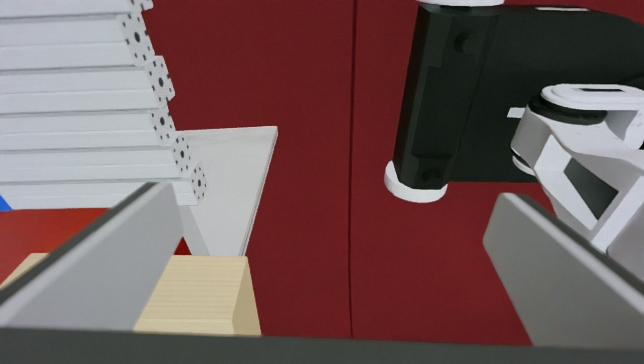

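Call:
move --target '{"side":"left","x":0.295,"y":0.20,"z":0.745,"quat_wxyz":[0.99755,-0.0699,0,0]}' --cameras '[]'

Call:
move --target '{"side":"left","x":0.295,"y":0.125,"z":0.745,"quat_wxyz":[0.99755,-0.0699,0,0]}' --cameras '[]'

Call:
move --target '{"side":"left","x":0.295,"y":0.125,"z":0.70,"quat_wxyz":[0.99755,-0.0699,0,0]}' --cameras '[]'

Call:
move --target '{"side":"left","x":0.295,"y":0.125,"z":0.66,"quat_wxyz":[0.99755,-0.0699,0,0]}' --cameras '[]'

Call:
move --target '{"side":"left","x":0.295,"y":0.125,"z":0.62,"quat_wxyz":[0.99755,-0.0699,0,0]}' --cameras '[]'

Call:
move --target '{"side":"left","x":0.295,"y":0.125,"z":0.58,"quat_wxyz":[0.99755,-0.0699,0,0]}' --cameras '["head_camera","left_wrist_camera"]'

Scene clock: 127.93 s.
Joint torques (N m): left_arm=[-6.83 5.97 6.55 -7.54 0.43 -0.33 -0.25] | right_arm=[-6.1 -10.11 -8.1 -6.03 0.19 -0.22 0.12]
External joint torques (N m): left_arm=[0.29 -0.74 1.44 0.24 0.18 -0.1 -0.25] | right_arm=[-0.29 0.57 -1.48 -0.67 0.16 -0.02 0.12]
Motor temperatures (°C): left_arm=[31 28 32 36 35 33 38] | right_arm=[34 31 32 30 36 36 34]
Wrist force (N): left_arm=[1.1 2.8 -7.2] | right_arm=[-0.4 0.5 -4.8]
Wrist torque (N m): left_arm=[-0.38 0.23 0.06] | right_arm=[-0.07 0.08 -0.08]
Wrist force, peak (N): left_arm=[0.7 3.0 -8.5] | right_arm=[-1.3 0.3 -5.5]
move: done
base_odometry: x=+0.358 y=+1.218 heading=-0.020
lidar_m: 0.56 0.47 1.41 3.31 2.31 1.57 1.49 1.53 1.97 1.40 0.74 0.79
base_status: not commanded
joint_positions: torso_squat_rad=+0.020 torso_shift_rad=+0.000 torso_pitch_rad=+0.800 torso_yaw_rad=+0.000 left_shoulder_pitch_rad=-0.675 left_shoulder_roll_rad=+0.692 left_shoulder_yaw_rad=-0.281 left_elbow_rad=-1.850 left_forearm_roll_rad=+0.623 left_wrist_pitch_rad=+1.434 left_hand_roll_rad=+0.591 left_gripper_m=+0.099 right_shoulder_pitch_rad=-0.599 right_shoulder_roll_rad=-0.939 right_shoulder_yaw_rad=-0.113 right_elbow_rad=-2.270 right_forearm_roll_rad=-1.012 right_wrist_pitch_rad=+1.798 right_hand_roll_rad=-0.687 right_gripper_m=+0.099 head_pan_rad=+0.000 head_tilt_rad=+0.450
joint_status: all done
wheel_motors_off: 0
motor_effort: left_wheel=-18(20) right_wheel=-2(4)
chest: x=-0.0061 y=+0.0001 z=+1.1959 quat_wxyz=(+0.921, +0.000, +0.389, +0.000) (m; base frame)
left_hand: x=+0.2949 y=+0.1999 z=+0.7450 quat_wxyz=(+0.998, -0.070, +0.000, +0.000) (m; base frame)
left_hand_status: reached (checked arc, planned for 0.8 s): 0 mm and 0.0 deg off.
right_hand: x=+0.2949 y=-0.2601 z=+0.9005 quat_wxyz=(+0.998, +0.070, -0.002, +0.000) (m; base frame)
pictures: none
No camera images: "cameras" was empty.

Scene clock: 128.83 s.
Joint torques (N m): left_arm=[-7.31 3.1 4.8 -7.34 0.17 -0.24 0.04] | right_arm=[-5.68 -10.22 -8 -5.91 0.15 -0.17 0.14]
External joint torques (N m): left_arm=[1.31 -0.26 0.84 1.05 -0.06 0.02 0.04] | right_arm=[0.13 0.45 -1.38 -0.55 0.12 0.02 0.14]
Motor temperatures (°C): left_arm=[31 28 32 36 35 33 38] | right_arm=[34 31 32 31 36 36 34]
Wrist force (N): left_arm=[0.5 2.1 -7.6] | right_arm=[-0.6 0.1 -4.6]
Wrist torque (N m): left_arm=[-0.33 0.19 0.08] | right_arm=[-0.05 0.04 -0.06]
Wrist force, peak (N): left_arm=[-0.1 1.4 -8.5] | right_arm=[-1.0 0.4 -5.3]
move: done
base_odometry: x=+0.358 y=+1.218 heading=-0.020
lidar_m: 0.55 0.46 1.41 3.32 2.30 1.58 1.49 1.53 1.98 1.38 0.75 0.79
base_status: not commanded
joint_positions: torso_squat_rad=+0.020 torso_shift_rad=+0.000 torso_pitch_rad=+0.800 torso_yaw_rad=+0.000 left_shoulder_pitch_rad=-0.789 left_shoulder_roll_rad=+0.549 left_shoulder_yaw_rad=-0.415 left_elbow_rad=-1.829 left_forearm_roll_rad=+0.488 left_wrist_pitch_rad=+1.504 left_hand_roll_rad=+0.721 left_gripper_m=+0.099 right_shoulder_pitch_rad=-0.599 right_shoulder_roll_rad=-0.939 right_shoulder_yaw_rad=-0.113 right_elbow_rad=-2.270 right_forearm_roll_rad=-1.012 right_wrist_pitch_rad=+1.798 right_hand_roll_rad=-0.687 right_gripper_m=+0.099 head_pan_rad=+0.000 head_tilt_rad=+0.450
joint_status: all done
wheel_motors_off: 0
motor_effort: left_wheel=-19(19) right_wheel=-1(2)
chest: x=-0.0060 y=+0.0001 z=+1.1959 quat_wxyz=(+0.921, +0.000, +0.389, +0.000) (m; base frame)
left_hand: x=+0.2948 y=+0.1249 z=+0.7460 quat_wxyz=(+0.998, -0.071, -0.001, -0.001) (m; base frame)
left_hand_status: reached (checked arc, planned for 0.4 s): 1 mm and 0.2 deg off.
right_hand: x=+0.2949 y=-0.2601 z=+0.9005 quat_wxyz=(+0.998, +0.070, -0.002, +0.000) (m; base frame)
pictures: none
No camera images: "cameras" was empty.

Scene clock: 129.73 s.
Joint torques (N m): left_arm=[-7.97 1.57 3.9 -8.24 0.05 -0.43 -0.09] | right_arm=[-5.53 -10.36 -7.6 -5.88 -0.1 -0.13 0.23]
External joint torques (N m): left_arm=[0.73 -1.43 0.35 0 -0.19 -0.18 -0.09] | right_arm=[0.28 0.31 -0.98 -0.52 -0.12 0.07 0.23]
Motor temperatures (°C): left_arm=[31 28 32 36 35 33 38] | right_arm=[34 31 32 31 36 36 34]
Wrist force (N): left_arm=[0.8 2.1 -7.8] | right_arm=[-0.4 0.2 -4.8]
Wrist torque (N m): left_arm=[-0.34 0.18 0.08] | right_arm=[-0.06 0.04 -0.04]
Wrist force, peak (N): left_arm=[-0.4 3.4 -8.5] | right_arm=[-1.0 0.4 -5.4]
move: done
base_odometry: x=+0.358 y=+1.218 heading=-0.020
lidar_m: 0.56 0.47 1.41 3.30 2.30 1.58 1.48 1.53 2.00 1.38 0.76 0.80
base_status: not commanded
joint_positions: torso_squat_rad=+0.020 torso_shift_rad=+0.000 torso_pitch_rad=+0.800 torso_yaw_rad=+0.000 left_shoulder_pitch_rad=-0.800 left_shoulder_roll_rad=+0.502 left_shoulder_yaw_rad=-0.437 left_elbow_rad=-1.633 left_forearm_roll_rad=+0.455 left_wrist_pitch_rad=+1.352 left_hand_roll_rad=+0.659 left_gripper_m=+0.099 right_shoulder_pitch_rad=-0.599 right_shoulder_roll_rad=-0.939 right_shoulder_yaw_rad=-0.113 right_elbow_rad=-2.270 right_forearm_roll_rad=-1.012 right_wrist_pitch_rad=+1.798 right_hand_roll_rad=-0.687 right_gripper_m=+0.099 head_pan_rad=+0.000 head_tilt_rad=+0.450
joint_status: all done
wheel_motors_off: 0
motor_effort: left_wheel=-20(21) right_wheel=-1(3)
chest: x=-0.0060 y=+0.0001 z=+1.1959 quat_wxyz=(+0.921, +0.000, +0.389, +0.000) (m; base frame)
left_hand: x=+0.2951 y=+0.1250 z=+0.7000 quat_wxyz=(+0.998, -0.070, +0.000, +0.000) (m; base frame)
left_hand_status: reached (checked arc, planned for 0.5 s): 0 mm and 0.0 deg off.
right_hand: x=+0.2949 y=-0.2601 z=+0.9005 quat_wxyz=(+0.998, +0.070, -0.002, +0.000) (m; base frame)
pictures: none
No camera images: "cameras" was empty.

Scene clock: 130.60 s.
Joint torques (N m): left_arm=[-8.47 1.37 3.65 -7.56 0.07 -0.45 -0.12] | right_arm=[-5.65 -10.43 -7.87 -5.73 -0.16 -0.1 0.13]
External joint torques (N m): left_arm=[0.44 -1.28 0.52 0.32 -0.16 -0.22 -0.11] | right_arm=[0.16 0.24 -1.25 -0.37 -0.18 0.1 0.13]
Motor temperatures (°C): left_arm=[31 28 32 36 35 33 38] | right_arm=[34 31 32 31 36 36 34]
Wrist force (N): left_arm=[1.6 2.0 -6.4] | right_arm=[-0.5 0.8 -5.0]
Wrist torque (N m): left_arm=[-0.33 0.27 0.09] | right_arm=[-0.12 0.05 -0.12]
Wrist force, peak (N): left_arm=[1.3 4.5 -7.8] | right_arm=[-1.1 -0.2 -5.4]
move: done
base_odometry: x=+0.358 y=+1.218 heading=-0.020
lidar_m: 0.56 0.47 1.40 3.30 2.29 1.59 1.48 1.54 1.98 1.38 0.77 0.79
base_status: not commanded
joint_positions: torso_squat_rad=+0.020 torso_shift_rad=+0.000 torso_pitch_rad=+0.800 torso_yaw_rad=+0.000 left_shoulder_pitch_rad=-0.828 left_shoulder_roll_rad=+0.452 left_shoulder_yaw_rad=-0.449 left_elbow_rad=-1.434 left_forearm_roll_rad=+0.440 left_wrist_pitch_rad=+1.210 left_hand_roll_rad=+0.599 left_gripper_m=+0.099 right_shoulder_pitch_rad=-0.599 right_shoulder_roll_rad=-0.939 right_shoulder_yaw_rad=-0.113 right_elbow_rad=-2.270 right_forearm_roll_rad=-1.012 right_wrist_pitch_rad=+1.798 right_hand_roll_rad=-0.687 right_gripper_m=+0.099 head_pan_rad=+0.000 head_tilt_rad=+0.450
joint_status: all done
wheel_motors_off: 0
motor_effort: left_wheel=-20(20) right_wheel=+0(3)
chest: x=-0.0060 y=+0.0001 z=+1.1959 quat_wxyz=(+0.921, +0.000, +0.389, +0.000) (m; base frame)
left_hand: x=+0.2950 y=+0.1250 z=+0.6601 quat_wxyz=(+0.998, -0.070, +0.000, +0.000) (m; base frame)
left_hand_status: reached (checked arc, planned for 0.5 s): 0 mm and 0.0 deg off.
right_hand: x=+0.2949 y=-0.2601 z=+0.9005 quat_wxyz=(+0.998, +0.070, -0.002, +0.000) (m; base frame)
pictures: none
No camera images: "cameras" was empty.

Scene clock: 131.57 s.
Joint torques (N m): left_arm=[-8.55 1.34 3.01 -6.83 -0.02 -0.4 -0.09] | right_arm=[-5.84 -10.21 -7.6 -5.96 -0.03 -0.16 0.1]
External joint torques (N m): left_arm=[0.78 -0.92 0.42 0.43 -0.24 -0.18 -0.09] | right_arm=[-0.03 0.46 -0.98 -0.6 -0.05 0.03 0.1]
Motor temperatures (°C): left_arm=[31 28 32 36 35 33 38] | right_arm=[34 31 32 31 36 36 34]
Wrist force (N): left_arm=[0.9 3.0 -7.6] | right_arm=[-0.9 0.0 -5.0]
Wrist torque (N m): left_arm=[-0.46 0.19 0.08] | right_arm=[-0.02 -0.01 -0.06]
Wrist force, peak (N): left_arm=[0.3 4.5 -7.8] | right_arm=[-1.3 0.6 -5.6]
move: done
base_odometry: x=+0.358 y=+1.218 heading=-0.020
lidar_m: 0.57 0.46 1.41 3.30 2.30 1.58 1.48 1.53 1.99 1.39 0.77 0.80
base_status: not commanded
joint_positions: torso_squat_rad=+0.020 torso_shift_rad=+0.000 torso_pitch_rad=+0.800 torso_yaw_rad=+0.000 left_shoulder_pitch_rad=-0.881 left_shoulder_roll_rad=+0.391 left_shoulder_yaw_rad=-0.451 left_elbow_rad=-1.191 left_forearm_roll_rad=+0.439 left_wrist_pitch_rad=+1.055 left_hand_roll_rad=+0.528 left_gripper_m=+0.099 right_shoulder_pitch_rad=-0.599 right_shoulder_roll_rad=-0.939 right_shoulder_yaw_rad=-0.113 right_elbow_rad=-2.270 right_forearm_roll_rad=-1.012 right_wrist_pitch_rad=+1.798 right_hand_roll_rad=-0.687 right_gripper_m=+0.099 head_pan_rad=+0.000 head_tilt_rad=+0.450
joint_status: all done
wheel_motors_off: 0
motor_effort: left_wheel=-19(21) right_wheel=+1(2)
chest: x=-0.0060 y=+0.0001 z=+1.1959 quat_wxyz=(+0.921, +0.000, +0.389, +0.000) (m; base frame)
left_hand: x=+0.2951 y=+0.1250 z=+0.6201 quat_wxyz=(+0.998, -0.070, +0.000, +0.000) (m; base frame)
left_hand_status: reached (checked arc, planned for 0.6 s): 0 mm and 0.0 deg off.
right_hand: x=+0.2949 y=-0.2601 z=+0.9005 quat_wxyz=(+0.998, +0.070, -0.002, +0.000) (m; base frame)
pictures: none
No camera images: "cameras" was empty.

Scene clock: 132.63 s.
Joint torques (N m): left_arm=[-8.93 0.87 3.53 -5.87 0.27 -0.34 -0.17] | right_arm=[-5.67 -10.04 -7.8 -5.87 0.04 -0.19 0.32]
External joint torques (N m): left_arm=[1.16 -0.93 1.66 0.32 0.08 -0.14 -0.17] | right_arm=[0.14 0.63 -1.18 -0.51 0.02 0 0.32]
Motor temperatures (°C): left_arm=[31 28 32 36 35 33 38] | right_arm=[34 31 32 31 36 36 34]
Wrist force (N): left_arm=[1.1 2.4 -7.9] | right_arm=[-0.5 0.1 -5.1]
Wrist torque (N m): left_arm=[-0.43 0.20 0.05] | right_arm=[-0.04 0.05 -0.08]
Wrist force, peak (N): left_arm=[0.7 2.3 -8.6] | right_arm=[-0.8 0.3 -5.4]
move: done
base_odometry: x=+0.358 y=+1.218 heading=-0.020
lidar_m: 0.56 0.46 1.41 3.30 2.29 1.58 1.48 1.53 1.98 1.39 0.76 0.80
base_status: not commanded
joint_positions: torso_squat_rad=+0.020 torso_shift_rad=+0.000 torso_pitch_rad=+0.800 torso_yaw_rad=+0.000 left_shoulder_pitch_rad=-0.976 left_shoulder_roll_rad=+0.311 left_shoulder_yaw_rad=-0.439 left_elbow_rad=-0.866 left_forearm_roll_rad=+0.464 left_wrist_pitch_rad=+0.866 left_hand_roll_rad=+0.425 left_gripper_m=+0.099 right_shoulder_pitch_rad=-0.599 right_shoulder_roll_rad=-0.939 right_shoulder_yaw_rad=-0.113 right_elbow_rad=-2.270 right_forearm_roll_rad=-1.012 right_wrist_pitch_rad=+1.798 right_hand_roll_rad=-0.687 right_gripper_m=+0.099 head_pan_rad=+0.000 head_tilt_rad=+0.450
joint_status: all done
wheel_motors_off: 0
motor_effort: left_wheel=-18(19) right_wheel=-1(2)
chest: x=-0.0060 y=+0.0001 z=+1.1959 quat_wxyz=(+0.921, +0.000, +0.389, +0.000) (m; base frame)
left_hand: x=+0.2948 y=+0.1250 z=+0.5806 quat_wxyz=(+0.998, -0.070, -0.001, +0.000) (m; base frame)
left_hand_status: reached (checked arc, planned for 0.7 s): 1 mm and 0.1 deg off.
right_hand: x=+0.2949 y=-0.2601 z=+0.9005 quat_wxyz=(+0.998, +0.070, -0.002, +0.000) (m; base frame)
pictures: head_camera, left_wrist_camera
camera_calibration:
head_camera: T_world_to_cam=[[-0.017646, -0.999502, -0.026175, 0.0363508], [-0.929225, 0.026058, -0.368594, 0.679968], [0.369092, 0.0178182, -0.929222, 1.11486], [0, 0, 0, 1]] pos_world=[0.220997, -0.00125083, 1.28754]
left_wrist_camera: T_world_to_cam=[[0.999614, 0.0256433, -0.0106914, -0.292236], [0.0271037, -0.81552, 0.578094, -0.212659], [0.0061052, -0.578161, -0.8159, 0.616634], [0, 0, 0, 1]] pos_world=[0.294123, 0.19058, 0.622924]

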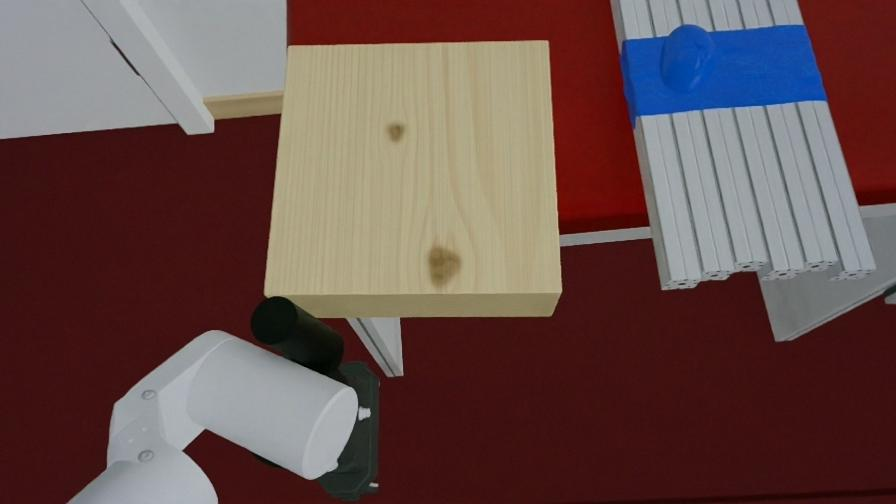

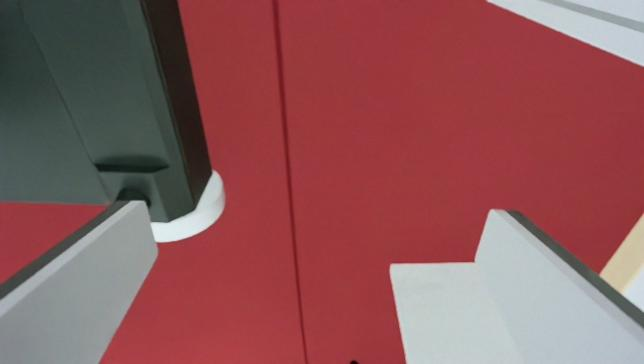

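Call:
move --joints '{"left_shoulder_pitch_rad":-0.828,"left_shoulder_roll_rad":0.452,"left_shoulder_yaw_rad":-0.449,"left_elbow_rad":-1.434,"left_forearm_roll_rad":0.440,"left_wrist_pitch_rad":1.210,"left_hand_roll_rad":0.599}' --cameras '[]'

Call:
move --joints '{"left_shoulder_pitch_rad":-0.789,"left_shoulder_roll_rad":0.549,"left_shoulder_yaw_rad":-0.415,"left_elbow_rad":-1.829,"left_forearm_roll_rad":0.488,"left_wrist_pitch_rad":1.504,"left_hand_roll_rad":0.721}' --cameras '[]'

Call:
move --joints '{"left_shoulder_pitch_rad":-0.595,"left_shoulder_roll_rad":0.975,"left_shoulder_yaw_rad":0.095,"left_elbow_rad":-2.269,"left_forearm_roll_rad":1.031,"left_wrist_pitch_rad":1.766,"left_hand_roll_rad":0.707}' --cameras '[]'

Call:
move --base '{"turn_rad_s":0.2,"for_s":0.85}' --cameras '[]'

Call:
move --base '{"x_m_s":0.1,"for_s":2.38}' --cameras '[]'

Call:
move --base '{"turn_rad_s":-0.2,"for_s":0.85}'

Scene clock: 139.10 s.
Joint torques (N m): left_arm=[-8.09 1.15 3.08 -8.44 0.12 -0.52 0] | right_arm=[-5.99 -10.17 -7.8 -5.88 -0.07 -0.12 0.09]
External joint torques (N m): left_arm=[0.81 -1.51 -0.04 -0.55 -0.11 -0.29 0] | right_arm=[-0.18 0.5 -1.18 -0.52 -0.09 0.08 0.09]
Motor temperatures (°C): left_arm=[31 28 32 36 35 33 38] | right_arm=[34 31 32 31 36 36 34]
Wrist force (N): left_arm=[0.0 2.3 -7.7] | right_arm=[-0.9 0.4 -4.8]
Wrist torque (N m): left_arm=[-0.38 0.09 0.05] | right_arm=[-0.08 0.00 -0.09]
Wrist force, peak (N): left_arm=[1.0 3.2 -8.5] | right_arm=[-0.9 0.3 -5.8]
move: done
base_odometry: x=+0.358 y=+1.218 heading=-0.020
lidar_m: 0.57 0.46 1.41 3.31 2.31 1.58 1.48 1.53 1.99 1.38 0.75 0.79
base_status: not commanded
joint_positions: torso_squat_rad=+0.020 torso_shift_rad=+0.000 torso_pitch_rad=+0.800 torso_yaw_rad=+0.000 left_shoulder_pitch_rad=-0.828 left_shoulder_roll_rad=+0.452 left_shoulder_yaw_rad=-0.449 left_elbow_rad=-1.434 left_forearm_roll_rad=+0.440 left_wrist_pitch_rad=+1.210 left_hand_roll_rad=+0.599 left_gripper_m=+0.099 right_shoulder_pitch_rad=-0.599 right_shoulder_roll_rad=-0.939 right_shoulder_yaw_rad=-0.113 right_elbow_rad=-2.270 right_forearm_roll_rad=-1.012 right_wrist_pitch_rad=+1.798 right_hand_roll_rad=-0.687 right_gripper_m=+0.099 head_pan_rad=+0.000 head_tilt_rad=+0.450
joint_status: all done
wheel_motors_off: 0
motor_effort: left_wheel=-18(21) right_wheel=+0(2)
chest: x=-0.0060 y=+0.0001 z=+1.1959 quat_wxyz=(+0.921, +0.000, +0.389, +0.000) (m; base frame)
left_hand: x=+0.2950 y=+0.1251 z=+0.6600 quat_wxyz=(+0.998, -0.070, +0.000, +0.000) (m; base frame)
right_hand: x=+0.2949 y=-0.2601 z=+0.9005 quat_wxyz=(+0.998, +0.070, -0.002, +0.000) (m; base frame)
pictures: none
No camera images: "cameras" was empty.

Scene clock: 140.30 s.
Joint torques (N m): left_arm=[-7.5 2.43 5.41 -8.16 0.3 -0.65 0.07] | right_arm=[-5.62 -10.43 -7.64 -5.86 -0.05 -0.07 0.17]
External joint torques (N m): left_arm=[1.13 -0.92 1.44 0.23 0.07 -0.39 0.07] | right_arm=[0.19 0.25 -1.02 -0.5 -0.07 0.12 0.17]
Motor temperatures (°C): left_arm=[31 28 32 36 35 33 38] | right_arm=[34 31 32 31 36 36 34]
Wrist force (N): left_arm=[1.2 2.4 -7.4] | right_arm=[-0.8 0.8 -5.0]
Wrist torque (N m): left_arm=[-0.40 0.24 0.10] | right_arm=[-0.12 0.03 -0.06]
Wrist force, peak (N): left_arm=[1.3 3.1 -8.6] | right_arm=[-1.1 0.3 -5.5]
move: done
base_odometry: x=+0.358 y=+1.218 heading=-0.020
lidar_m: 0.56 0.46 1.40 3.31 2.30 1.58 1.48 1.52 1.99 1.39 0.75 0.79
base_status: not commanded
joint_positions: torso_squat_rad=+0.020 torso_shift_rad=+0.000 torso_pitch_rad=+0.800 torso_yaw_rad=+0.000 left_shoulder_pitch_rad=-0.789 left_shoulder_roll_rad=+0.549 left_shoulder_yaw_rad=-0.415 left_elbow_rad=-1.829 left_forearm_roll_rad=+0.488 left_wrist_pitch_rad=+1.504 left_hand_roll_rad=+0.721 left_gripper_m=+0.099 right_shoulder_pitch_rad=-0.599 right_shoulder_roll_rad=-0.939 right_shoulder_yaw_rad=-0.113 right_elbow_rad=-2.270 right_forearm_roll_rad=-1.012 right_wrist_pitch_rad=+1.798 right_hand_roll_rad=-0.687 right_gripper_m=+0.099 head_pan_rad=+0.000 head_tilt_rad=+0.450
joint_status: all done
wheel_motors_off: 0
motor_effort: left_wheel=-19(20) right_wheel=-1(2)
chest: x=-0.0060 y=+0.0001 z=+1.1959 quat_wxyz=(+0.921, +0.000, +0.389, +0.000) (m; base frame)
left_hand: x=+0.2949 y=+0.1248 z=+0.7461 quat_wxyz=(+0.997, -0.071, -0.001, -0.001) (m; base frame)
right_hand: x=+0.2949 y=-0.2601 z=+0.9005 quat_wxyz=(+0.998, +0.070, -0.002, +0.000) (m; base frame)
pictures: none
No camera images: "cameras" was empty.

Scene clock: 141.43 s.
Joint torques (N m): left_arm=[-5.31 8.14 7.8 -5.58 -0.07 -0.64 -0.37] | right_arm=[-5.81 -10.32 -7.42 -5.92 -0.07 -0.12 0.33]
External joint torques (N m): left_arm=[0.97 -2.32 0.74 -0.04 -0.3 -0.38 -0.36] | right_arm=[0 0.35 -0.8 -0.56 -0.1 0.08 0.33]
Motor temperatures (°C): left_arm=[31 28 32 36 35 33 38] | right_arm=[34 31 32 31 36 36 34]
Wrist force (N): left_arm=[0.3 1.6 -7.2] | right_arm=[-0.5 0.4 -4.8]
Wrist torque (N m): left_arm=[-0.29 0.08 0.07] | right_arm=[-0.08 0.05 -0.11]
Wrist force, peak (N): left_arm=[0.5 2.4 -8.6] | right_arm=[-0.8 0.5 -5.5]
move: done
base_odometry: x=+0.358 y=+1.218 heading=-0.020
lidar_m: 0.56 0.46 1.41 3.31 2.31 1.57 1.48 1.54 1.98 1.40 0.75 0.79
base_status: not commanded
joint_positions: torso_squat_rad=+0.020 torso_shift_rad=+0.000 torso_pitch_rad=+0.800 torso_yaw_rad=+0.000 left_shoulder_pitch_rad=-0.595 left_shoulder_roll_rad=+0.975 left_shoulder_yaw_rad=+0.095 left_elbow_rad=-2.269 left_forearm_roll_rad=+1.031 left_wrist_pitch_rad=+1.766 left_hand_roll_rad=+0.707 left_gripper_m=+0.099 right_shoulder_pitch_rad=-0.599 right_shoulder_roll_rad=-0.939 right_shoulder_yaw_rad=-0.113 right_elbow_rad=-2.270 right_forearm_roll_rad=-1.012 right_wrist_pitch_rad=+1.798 right_hand_roll_rad=-0.687 right_gripper_m=+0.099 head_pan_rad=+0.000 head_tilt_rad=+0.450
joint_status: all done
wheel_motors_off: 0
motor_effort: left_wheel=-18(20) right_wheel=-2(2)
chest: x=-0.0060 y=+0.0001 z=+1.1959 quat_wxyz=(+0.921, +0.000, +0.389, +0.000) (m; base frame)
left_hand: x=+0.2950 y=+0.2603 z=+0.9005 quat_wxyz=(+0.998, -0.070, -0.002, +0.000) (m; base frame)
right_hand: x=+0.2949 y=-0.2600 z=+0.9005 quat_wxyz=(+0.998, +0.070, -0.002, +0.000) (m; base frame)
pictures: none
No camera images: "cameras" was empty.

Scene clock: 143.03 s.
Joint torques (N m): left_arm=[-5.3 8.1 7.38 -5.43 -0.02 -0.64 -0.29] | right_arm=[-5.39 -10.08 -7.83 -5.82 -0.03 -0.25 0.12]
External joint torques (N m): left_arm=[0.98 -2.36 0.32 0.1 -0.25 -0.38 -0.29] | right_arm=[0.42 0.59 -1.21 -0.46 -0.06 -0.06 0.12]
Motor temperatures (°C): left_arm=[31 28 32 36 35 33 38] | right_arm=[34 31 32 31 36 36 34]
Wrist force (N): left_arm=[1.2 1.2 -7.7] | right_arm=[-0.8 0.4 -5.2]
Wrist torque (N m): left_arm=[-0.22 0.23 0.11] | right_arm=[-0.05 0.00 -0.11]
Wrist force, peak (N): left_arm=[0.9 2.2 -8.6] | right_arm=[-1.0 0.3 -5.5]
move: done
base_odometry: x=+0.358 y=+1.218 heading=+0.153
lidar_m: 0.46 1.15 1.68 4.27 1.94 1.52 1.48 1.60 2.38 1.14 0.76 0.96
base_status: done (sent for 0.87 of 0.87 s)
joint_positions: torso_squat_rad=+0.020 torso_shift_rad=+0.000 torso_pitch_rad=+0.800 torso_yaw_rad=+0.000 left_shoulder_pitch_rad=-0.595 left_shoulder_roll_rad=+0.975 left_shoulder_yaw_rad=+0.095 left_elbow_rad=-2.269 left_forearm_roll_rad=+1.031 left_wrist_pitch_rad=+1.766 left_hand_roll_rad=+0.707 left_gripper_m=+0.099 right_shoulder_pitch_rad=-0.599 right_shoulder_roll_rad=-0.939 right_shoulder_yaw_rad=-0.113 right_elbow_rad=-2.270 right_forearm_roll_rad=-1.012 right_wrist_pitch_rad=+1.798 right_hand_roll_rad=-0.687 right_gripper_m=+0.099 head_pan_rad=+0.000 head_tilt_rad=+0.450
joint_status: not commanded
wheel_motors_off: 0
motor_effort: left_wheel=-3(35) right_wheel=+16(17)
chest: x=-0.0060 y=+0.0001 z=+1.1959 quat_wxyz=(+0.921, +0.000, +0.389, +0.000) (m; base frame)
left_hand: x=+0.2950 y=+0.2603 z=+0.9005 quat_wxyz=(+0.998, -0.070, -0.002, +0.000) (m; base frame)
right_hand: x=+0.2949 y=-0.2601 z=+0.9005 quat_wxyz=(+0.998, +0.070, -0.002, +0.000) (m; base frame)
pictures: none
No camera images: "cameras" was empty.

Scene clock: 146.00 s.
Joint torques (N m): left_arm=[-5.48 8.3 7.83 -5.73 -0.02 -0.69 -0.37] | right_arm=[-5.89 -10.3 -7.78 -5.74 -0.05 -0.06 0.17]
External joint torques (N m): left_arm=[0.8 -2.16 0.78 -0.19 -0.24 -0.44 -0.37] | right_arm=[-0.08 0.37 -1.16 -0.38 -0.08 0.13 0.17]
Motor temperatures (°C): left_arm=[31 28 32 36 35 33 38] | right_arm=[34 31 32 31 36 36 34]
Wrist force (N): left_arm=[0.6 2.4 -7.7] | right_arm=[-0.4 0.5 -4.8]
Wrist torque (N m): left_arm=[-0.36 0.18 0.09] | right_arm=[-0.10 0.06 -0.05]
Wrist force, peak (N): left_arm=[0.6 2.5 -8.3] | right_arm=[-1.2 0.4 -5.6]
move: done
base_odometry: x=+0.592 y=+1.254 heading=+0.153
lidar_m: 0.23 0.23 1.32 4.41 2.23 1.76 1.71 1.87 2.73 0.66 0.66 0.86
base_status: done (sent for 2.37 of 2.37 s)
joint_positions: torso_squat_rad=+0.020 torso_shift_rad=+0.000 torso_pitch_rad=+0.800 torso_yaw_rad=+0.000 left_shoulder_pitch_rad=-0.595 left_shoulder_roll_rad=+0.975 left_shoulder_yaw_rad=+0.095 left_elbow_rad=-2.269 left_forearm_roll_rad=+1.031 left_wrist_pitch_rad=+1.766 left_hand_roll_rad=+0.707 left_gripper_m=+0.099 right_shoulder_pitch_rad=-0.599 right_shoulder_roll_rad=-0.939 right_shoulder_yaw_rad=-0.113 right_elbow_rad=-2.270 right_forearm_roll_rad=-1.012 right_wrist_pitch_rad=+1.798 right_hand_roll_rad=-0.687 right_gripper_m=+0.099 head_pan_rad=+0.000 head_tilt_rad=+0.450
joint_status: not commanded
wheel_motors_off: 0
motor_effort: left_wheel=+4(28) right_wheel=-3(46)
chest: x=-0.0060 y=+0.0001 z=+1.1959 quat_wxyz=(+0.921, +0.000, +0.389, +0.000) (m; base frame)
left_hand: x=+0.2950 y=+0.2603 z=+0.9004 quat_wxyz=(+0.998, -0.070, -0.002, +0.000) (m; base frame)
right_hand: x=+0.2949 y=-0.2601 z=+0.9005 quat_wxyz=(+0.998, +0.070, -0.002, +0.000) (m; base frame)
pictures: none
No camera images: "cameras" was empty.

Scene clock: 147.60 s.
Joint torques (N m): left_arm=[-5.71 8.34 7.57 -5.55 0.07 -0.68 -0.18] | right_arm=[-5.79 -10.3 -7.9 -5.83 -0.11 -0.11 0.23]
External joint torques (N m): left_arm=[0.57 -2.11 0.51 -0.01 -0.16 -0.42 -0.18] | right_arm=[0.01 0.37 -1.28 -0.47 -0.13 0.09 0.23]
Motor temperatures (°C): left_arm=[31 28 32 36 35 33 38] | right_arm=[34 31 32 31 36 36 34]
Wrist force (N): left_arm=[1.5 2.2 -6.7] | right_arm=[-0.9 0.4 -4.8]
Wrist torque (N m): left_arm=[-0.38 0.28 0.08] | right_arm=[-0.10 -0.01 -0.08]
Wrist force, peak (N): left_arm=[1.1 2.9 -8.2] | right_arm=[-1.0 0.5 -5.5]
move: done
base_odometry: x=+0.592 y=+1.254 heading=-0.019
lidar_m: 0.45 0.24 1.10 2.57 2.65 1.83 1.72 1.77 2.29 1.12 0.66 0.84
base_status: done (sent for 0.87 of 0.87 s)
joint_positions: torso_squat_rad=+0.020 torso_shift_rad=+0.000 torso_pitch_rad=+0.800 torso_yaw_rad=+0.000 left_shoulder_pitch_rad=-0.595 left_shoulder_roll_rad=+0.975 left_shoulder_yaw_rad=+0.095 left_elbow_rad=-2.269 left_forearm_roll_rad=+1.031 left_wrist_pitch_rad=+1.766 left_hand_roll_rad=+0.707 left_gripper_m=+0.099 right_shoulder_pitch_rad=-0.599 right_shoulder_roll_rad=-0.939 right_shoulder_yaw_rad=-0.113 right_elbow_rad=-2.270 right_forearm_roll_rad=-1.012 right_wrist_pitch_rad=+1.798 right_hand_roll_rad=-0.687 right_gripper_m=+0.099 head_pan_rad=+0.000 head_tilt_rad=+0.450
joint_status: not commanded
wheel_motors_off: 0
motor_effort: left_wheel=+1(25) right_wheel=-15(34)
chest: x=-0.0060 y=+0.0001 z=+1.1959 quat_wxyz=(+0.921, +0.000, +0.389, +0.000) (m; base frame)
left_hand: x=+0.2950 y=+0.2603 z=+0.9004 quat_wxyz=(+0.998, -0.070, -0.002, +0.000) (m; base frame)
right_hand: x=+0.2949 y=-0.2601 z=+0.9005 quat_wxyz=(+0.998, +0.070, -0.002, +0.000) (m; base frame)
pictures: head_camera, left_wrist_camera, right_wrist_camera
camera_calibration:
head_camera: T_world_to_cam=[[-0.0176487, -0.999502, -0.0261747, 0.0363529], [-0.92926, 0.0260588, -0.368507, 0.679957], [0.369006, 0.0178195, -0.929256, 1.11489], [0, 0, 0, 1]] pos_world=[0.221097, -0.00125083, 1.28754]
left_wrist_camera: T_world_to_cam=[[0.999645, 0.0249748, -0.00923059, -0.293655], [0.0257111, -0.815336, 0.578417, -0.287153], [0.00691982, -0.57845, -0.815689, 0.955437], [0, 0, 0, 1]] pos_world=[0.294323, 0.32588, 0.942723]
right_wrist_camera: T_world_to_cam=[[-0.999111, -0.0252337, -0.0337611, 0.31722], [-0.040765, 0.782086, 0.621835, -0.317467], [0.0107129, 0.622659, -0.78242, 0.935545], [0, 0, 0, 1]] pos_world=[0.293974, -0.326234, 0.940111]

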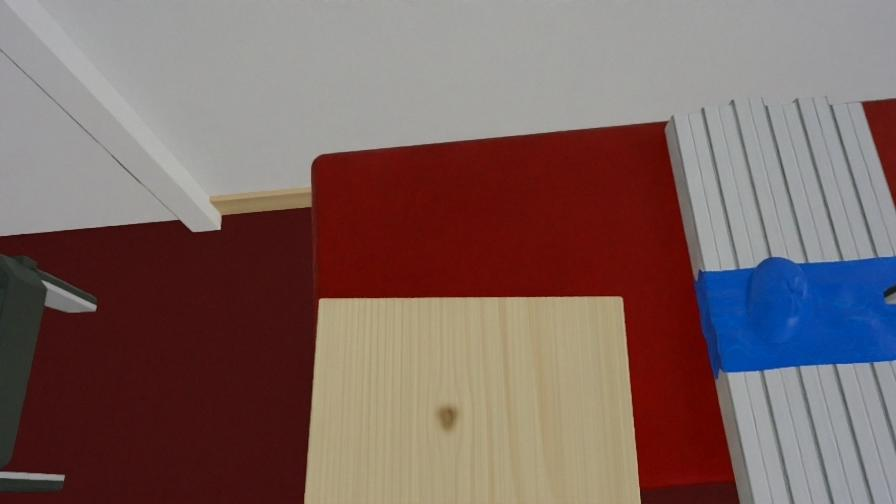

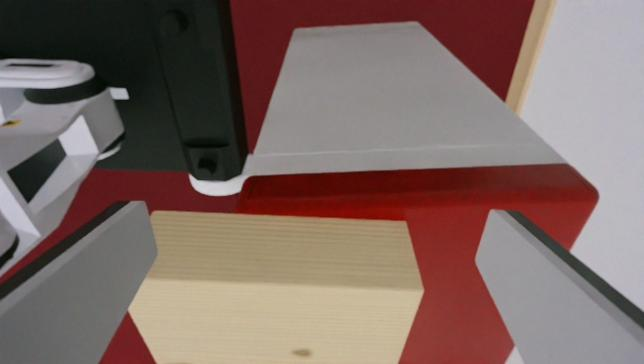

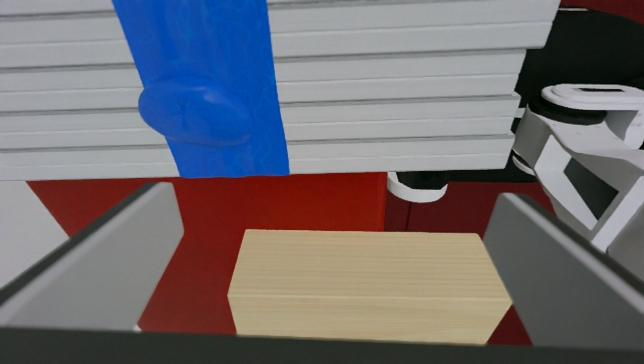

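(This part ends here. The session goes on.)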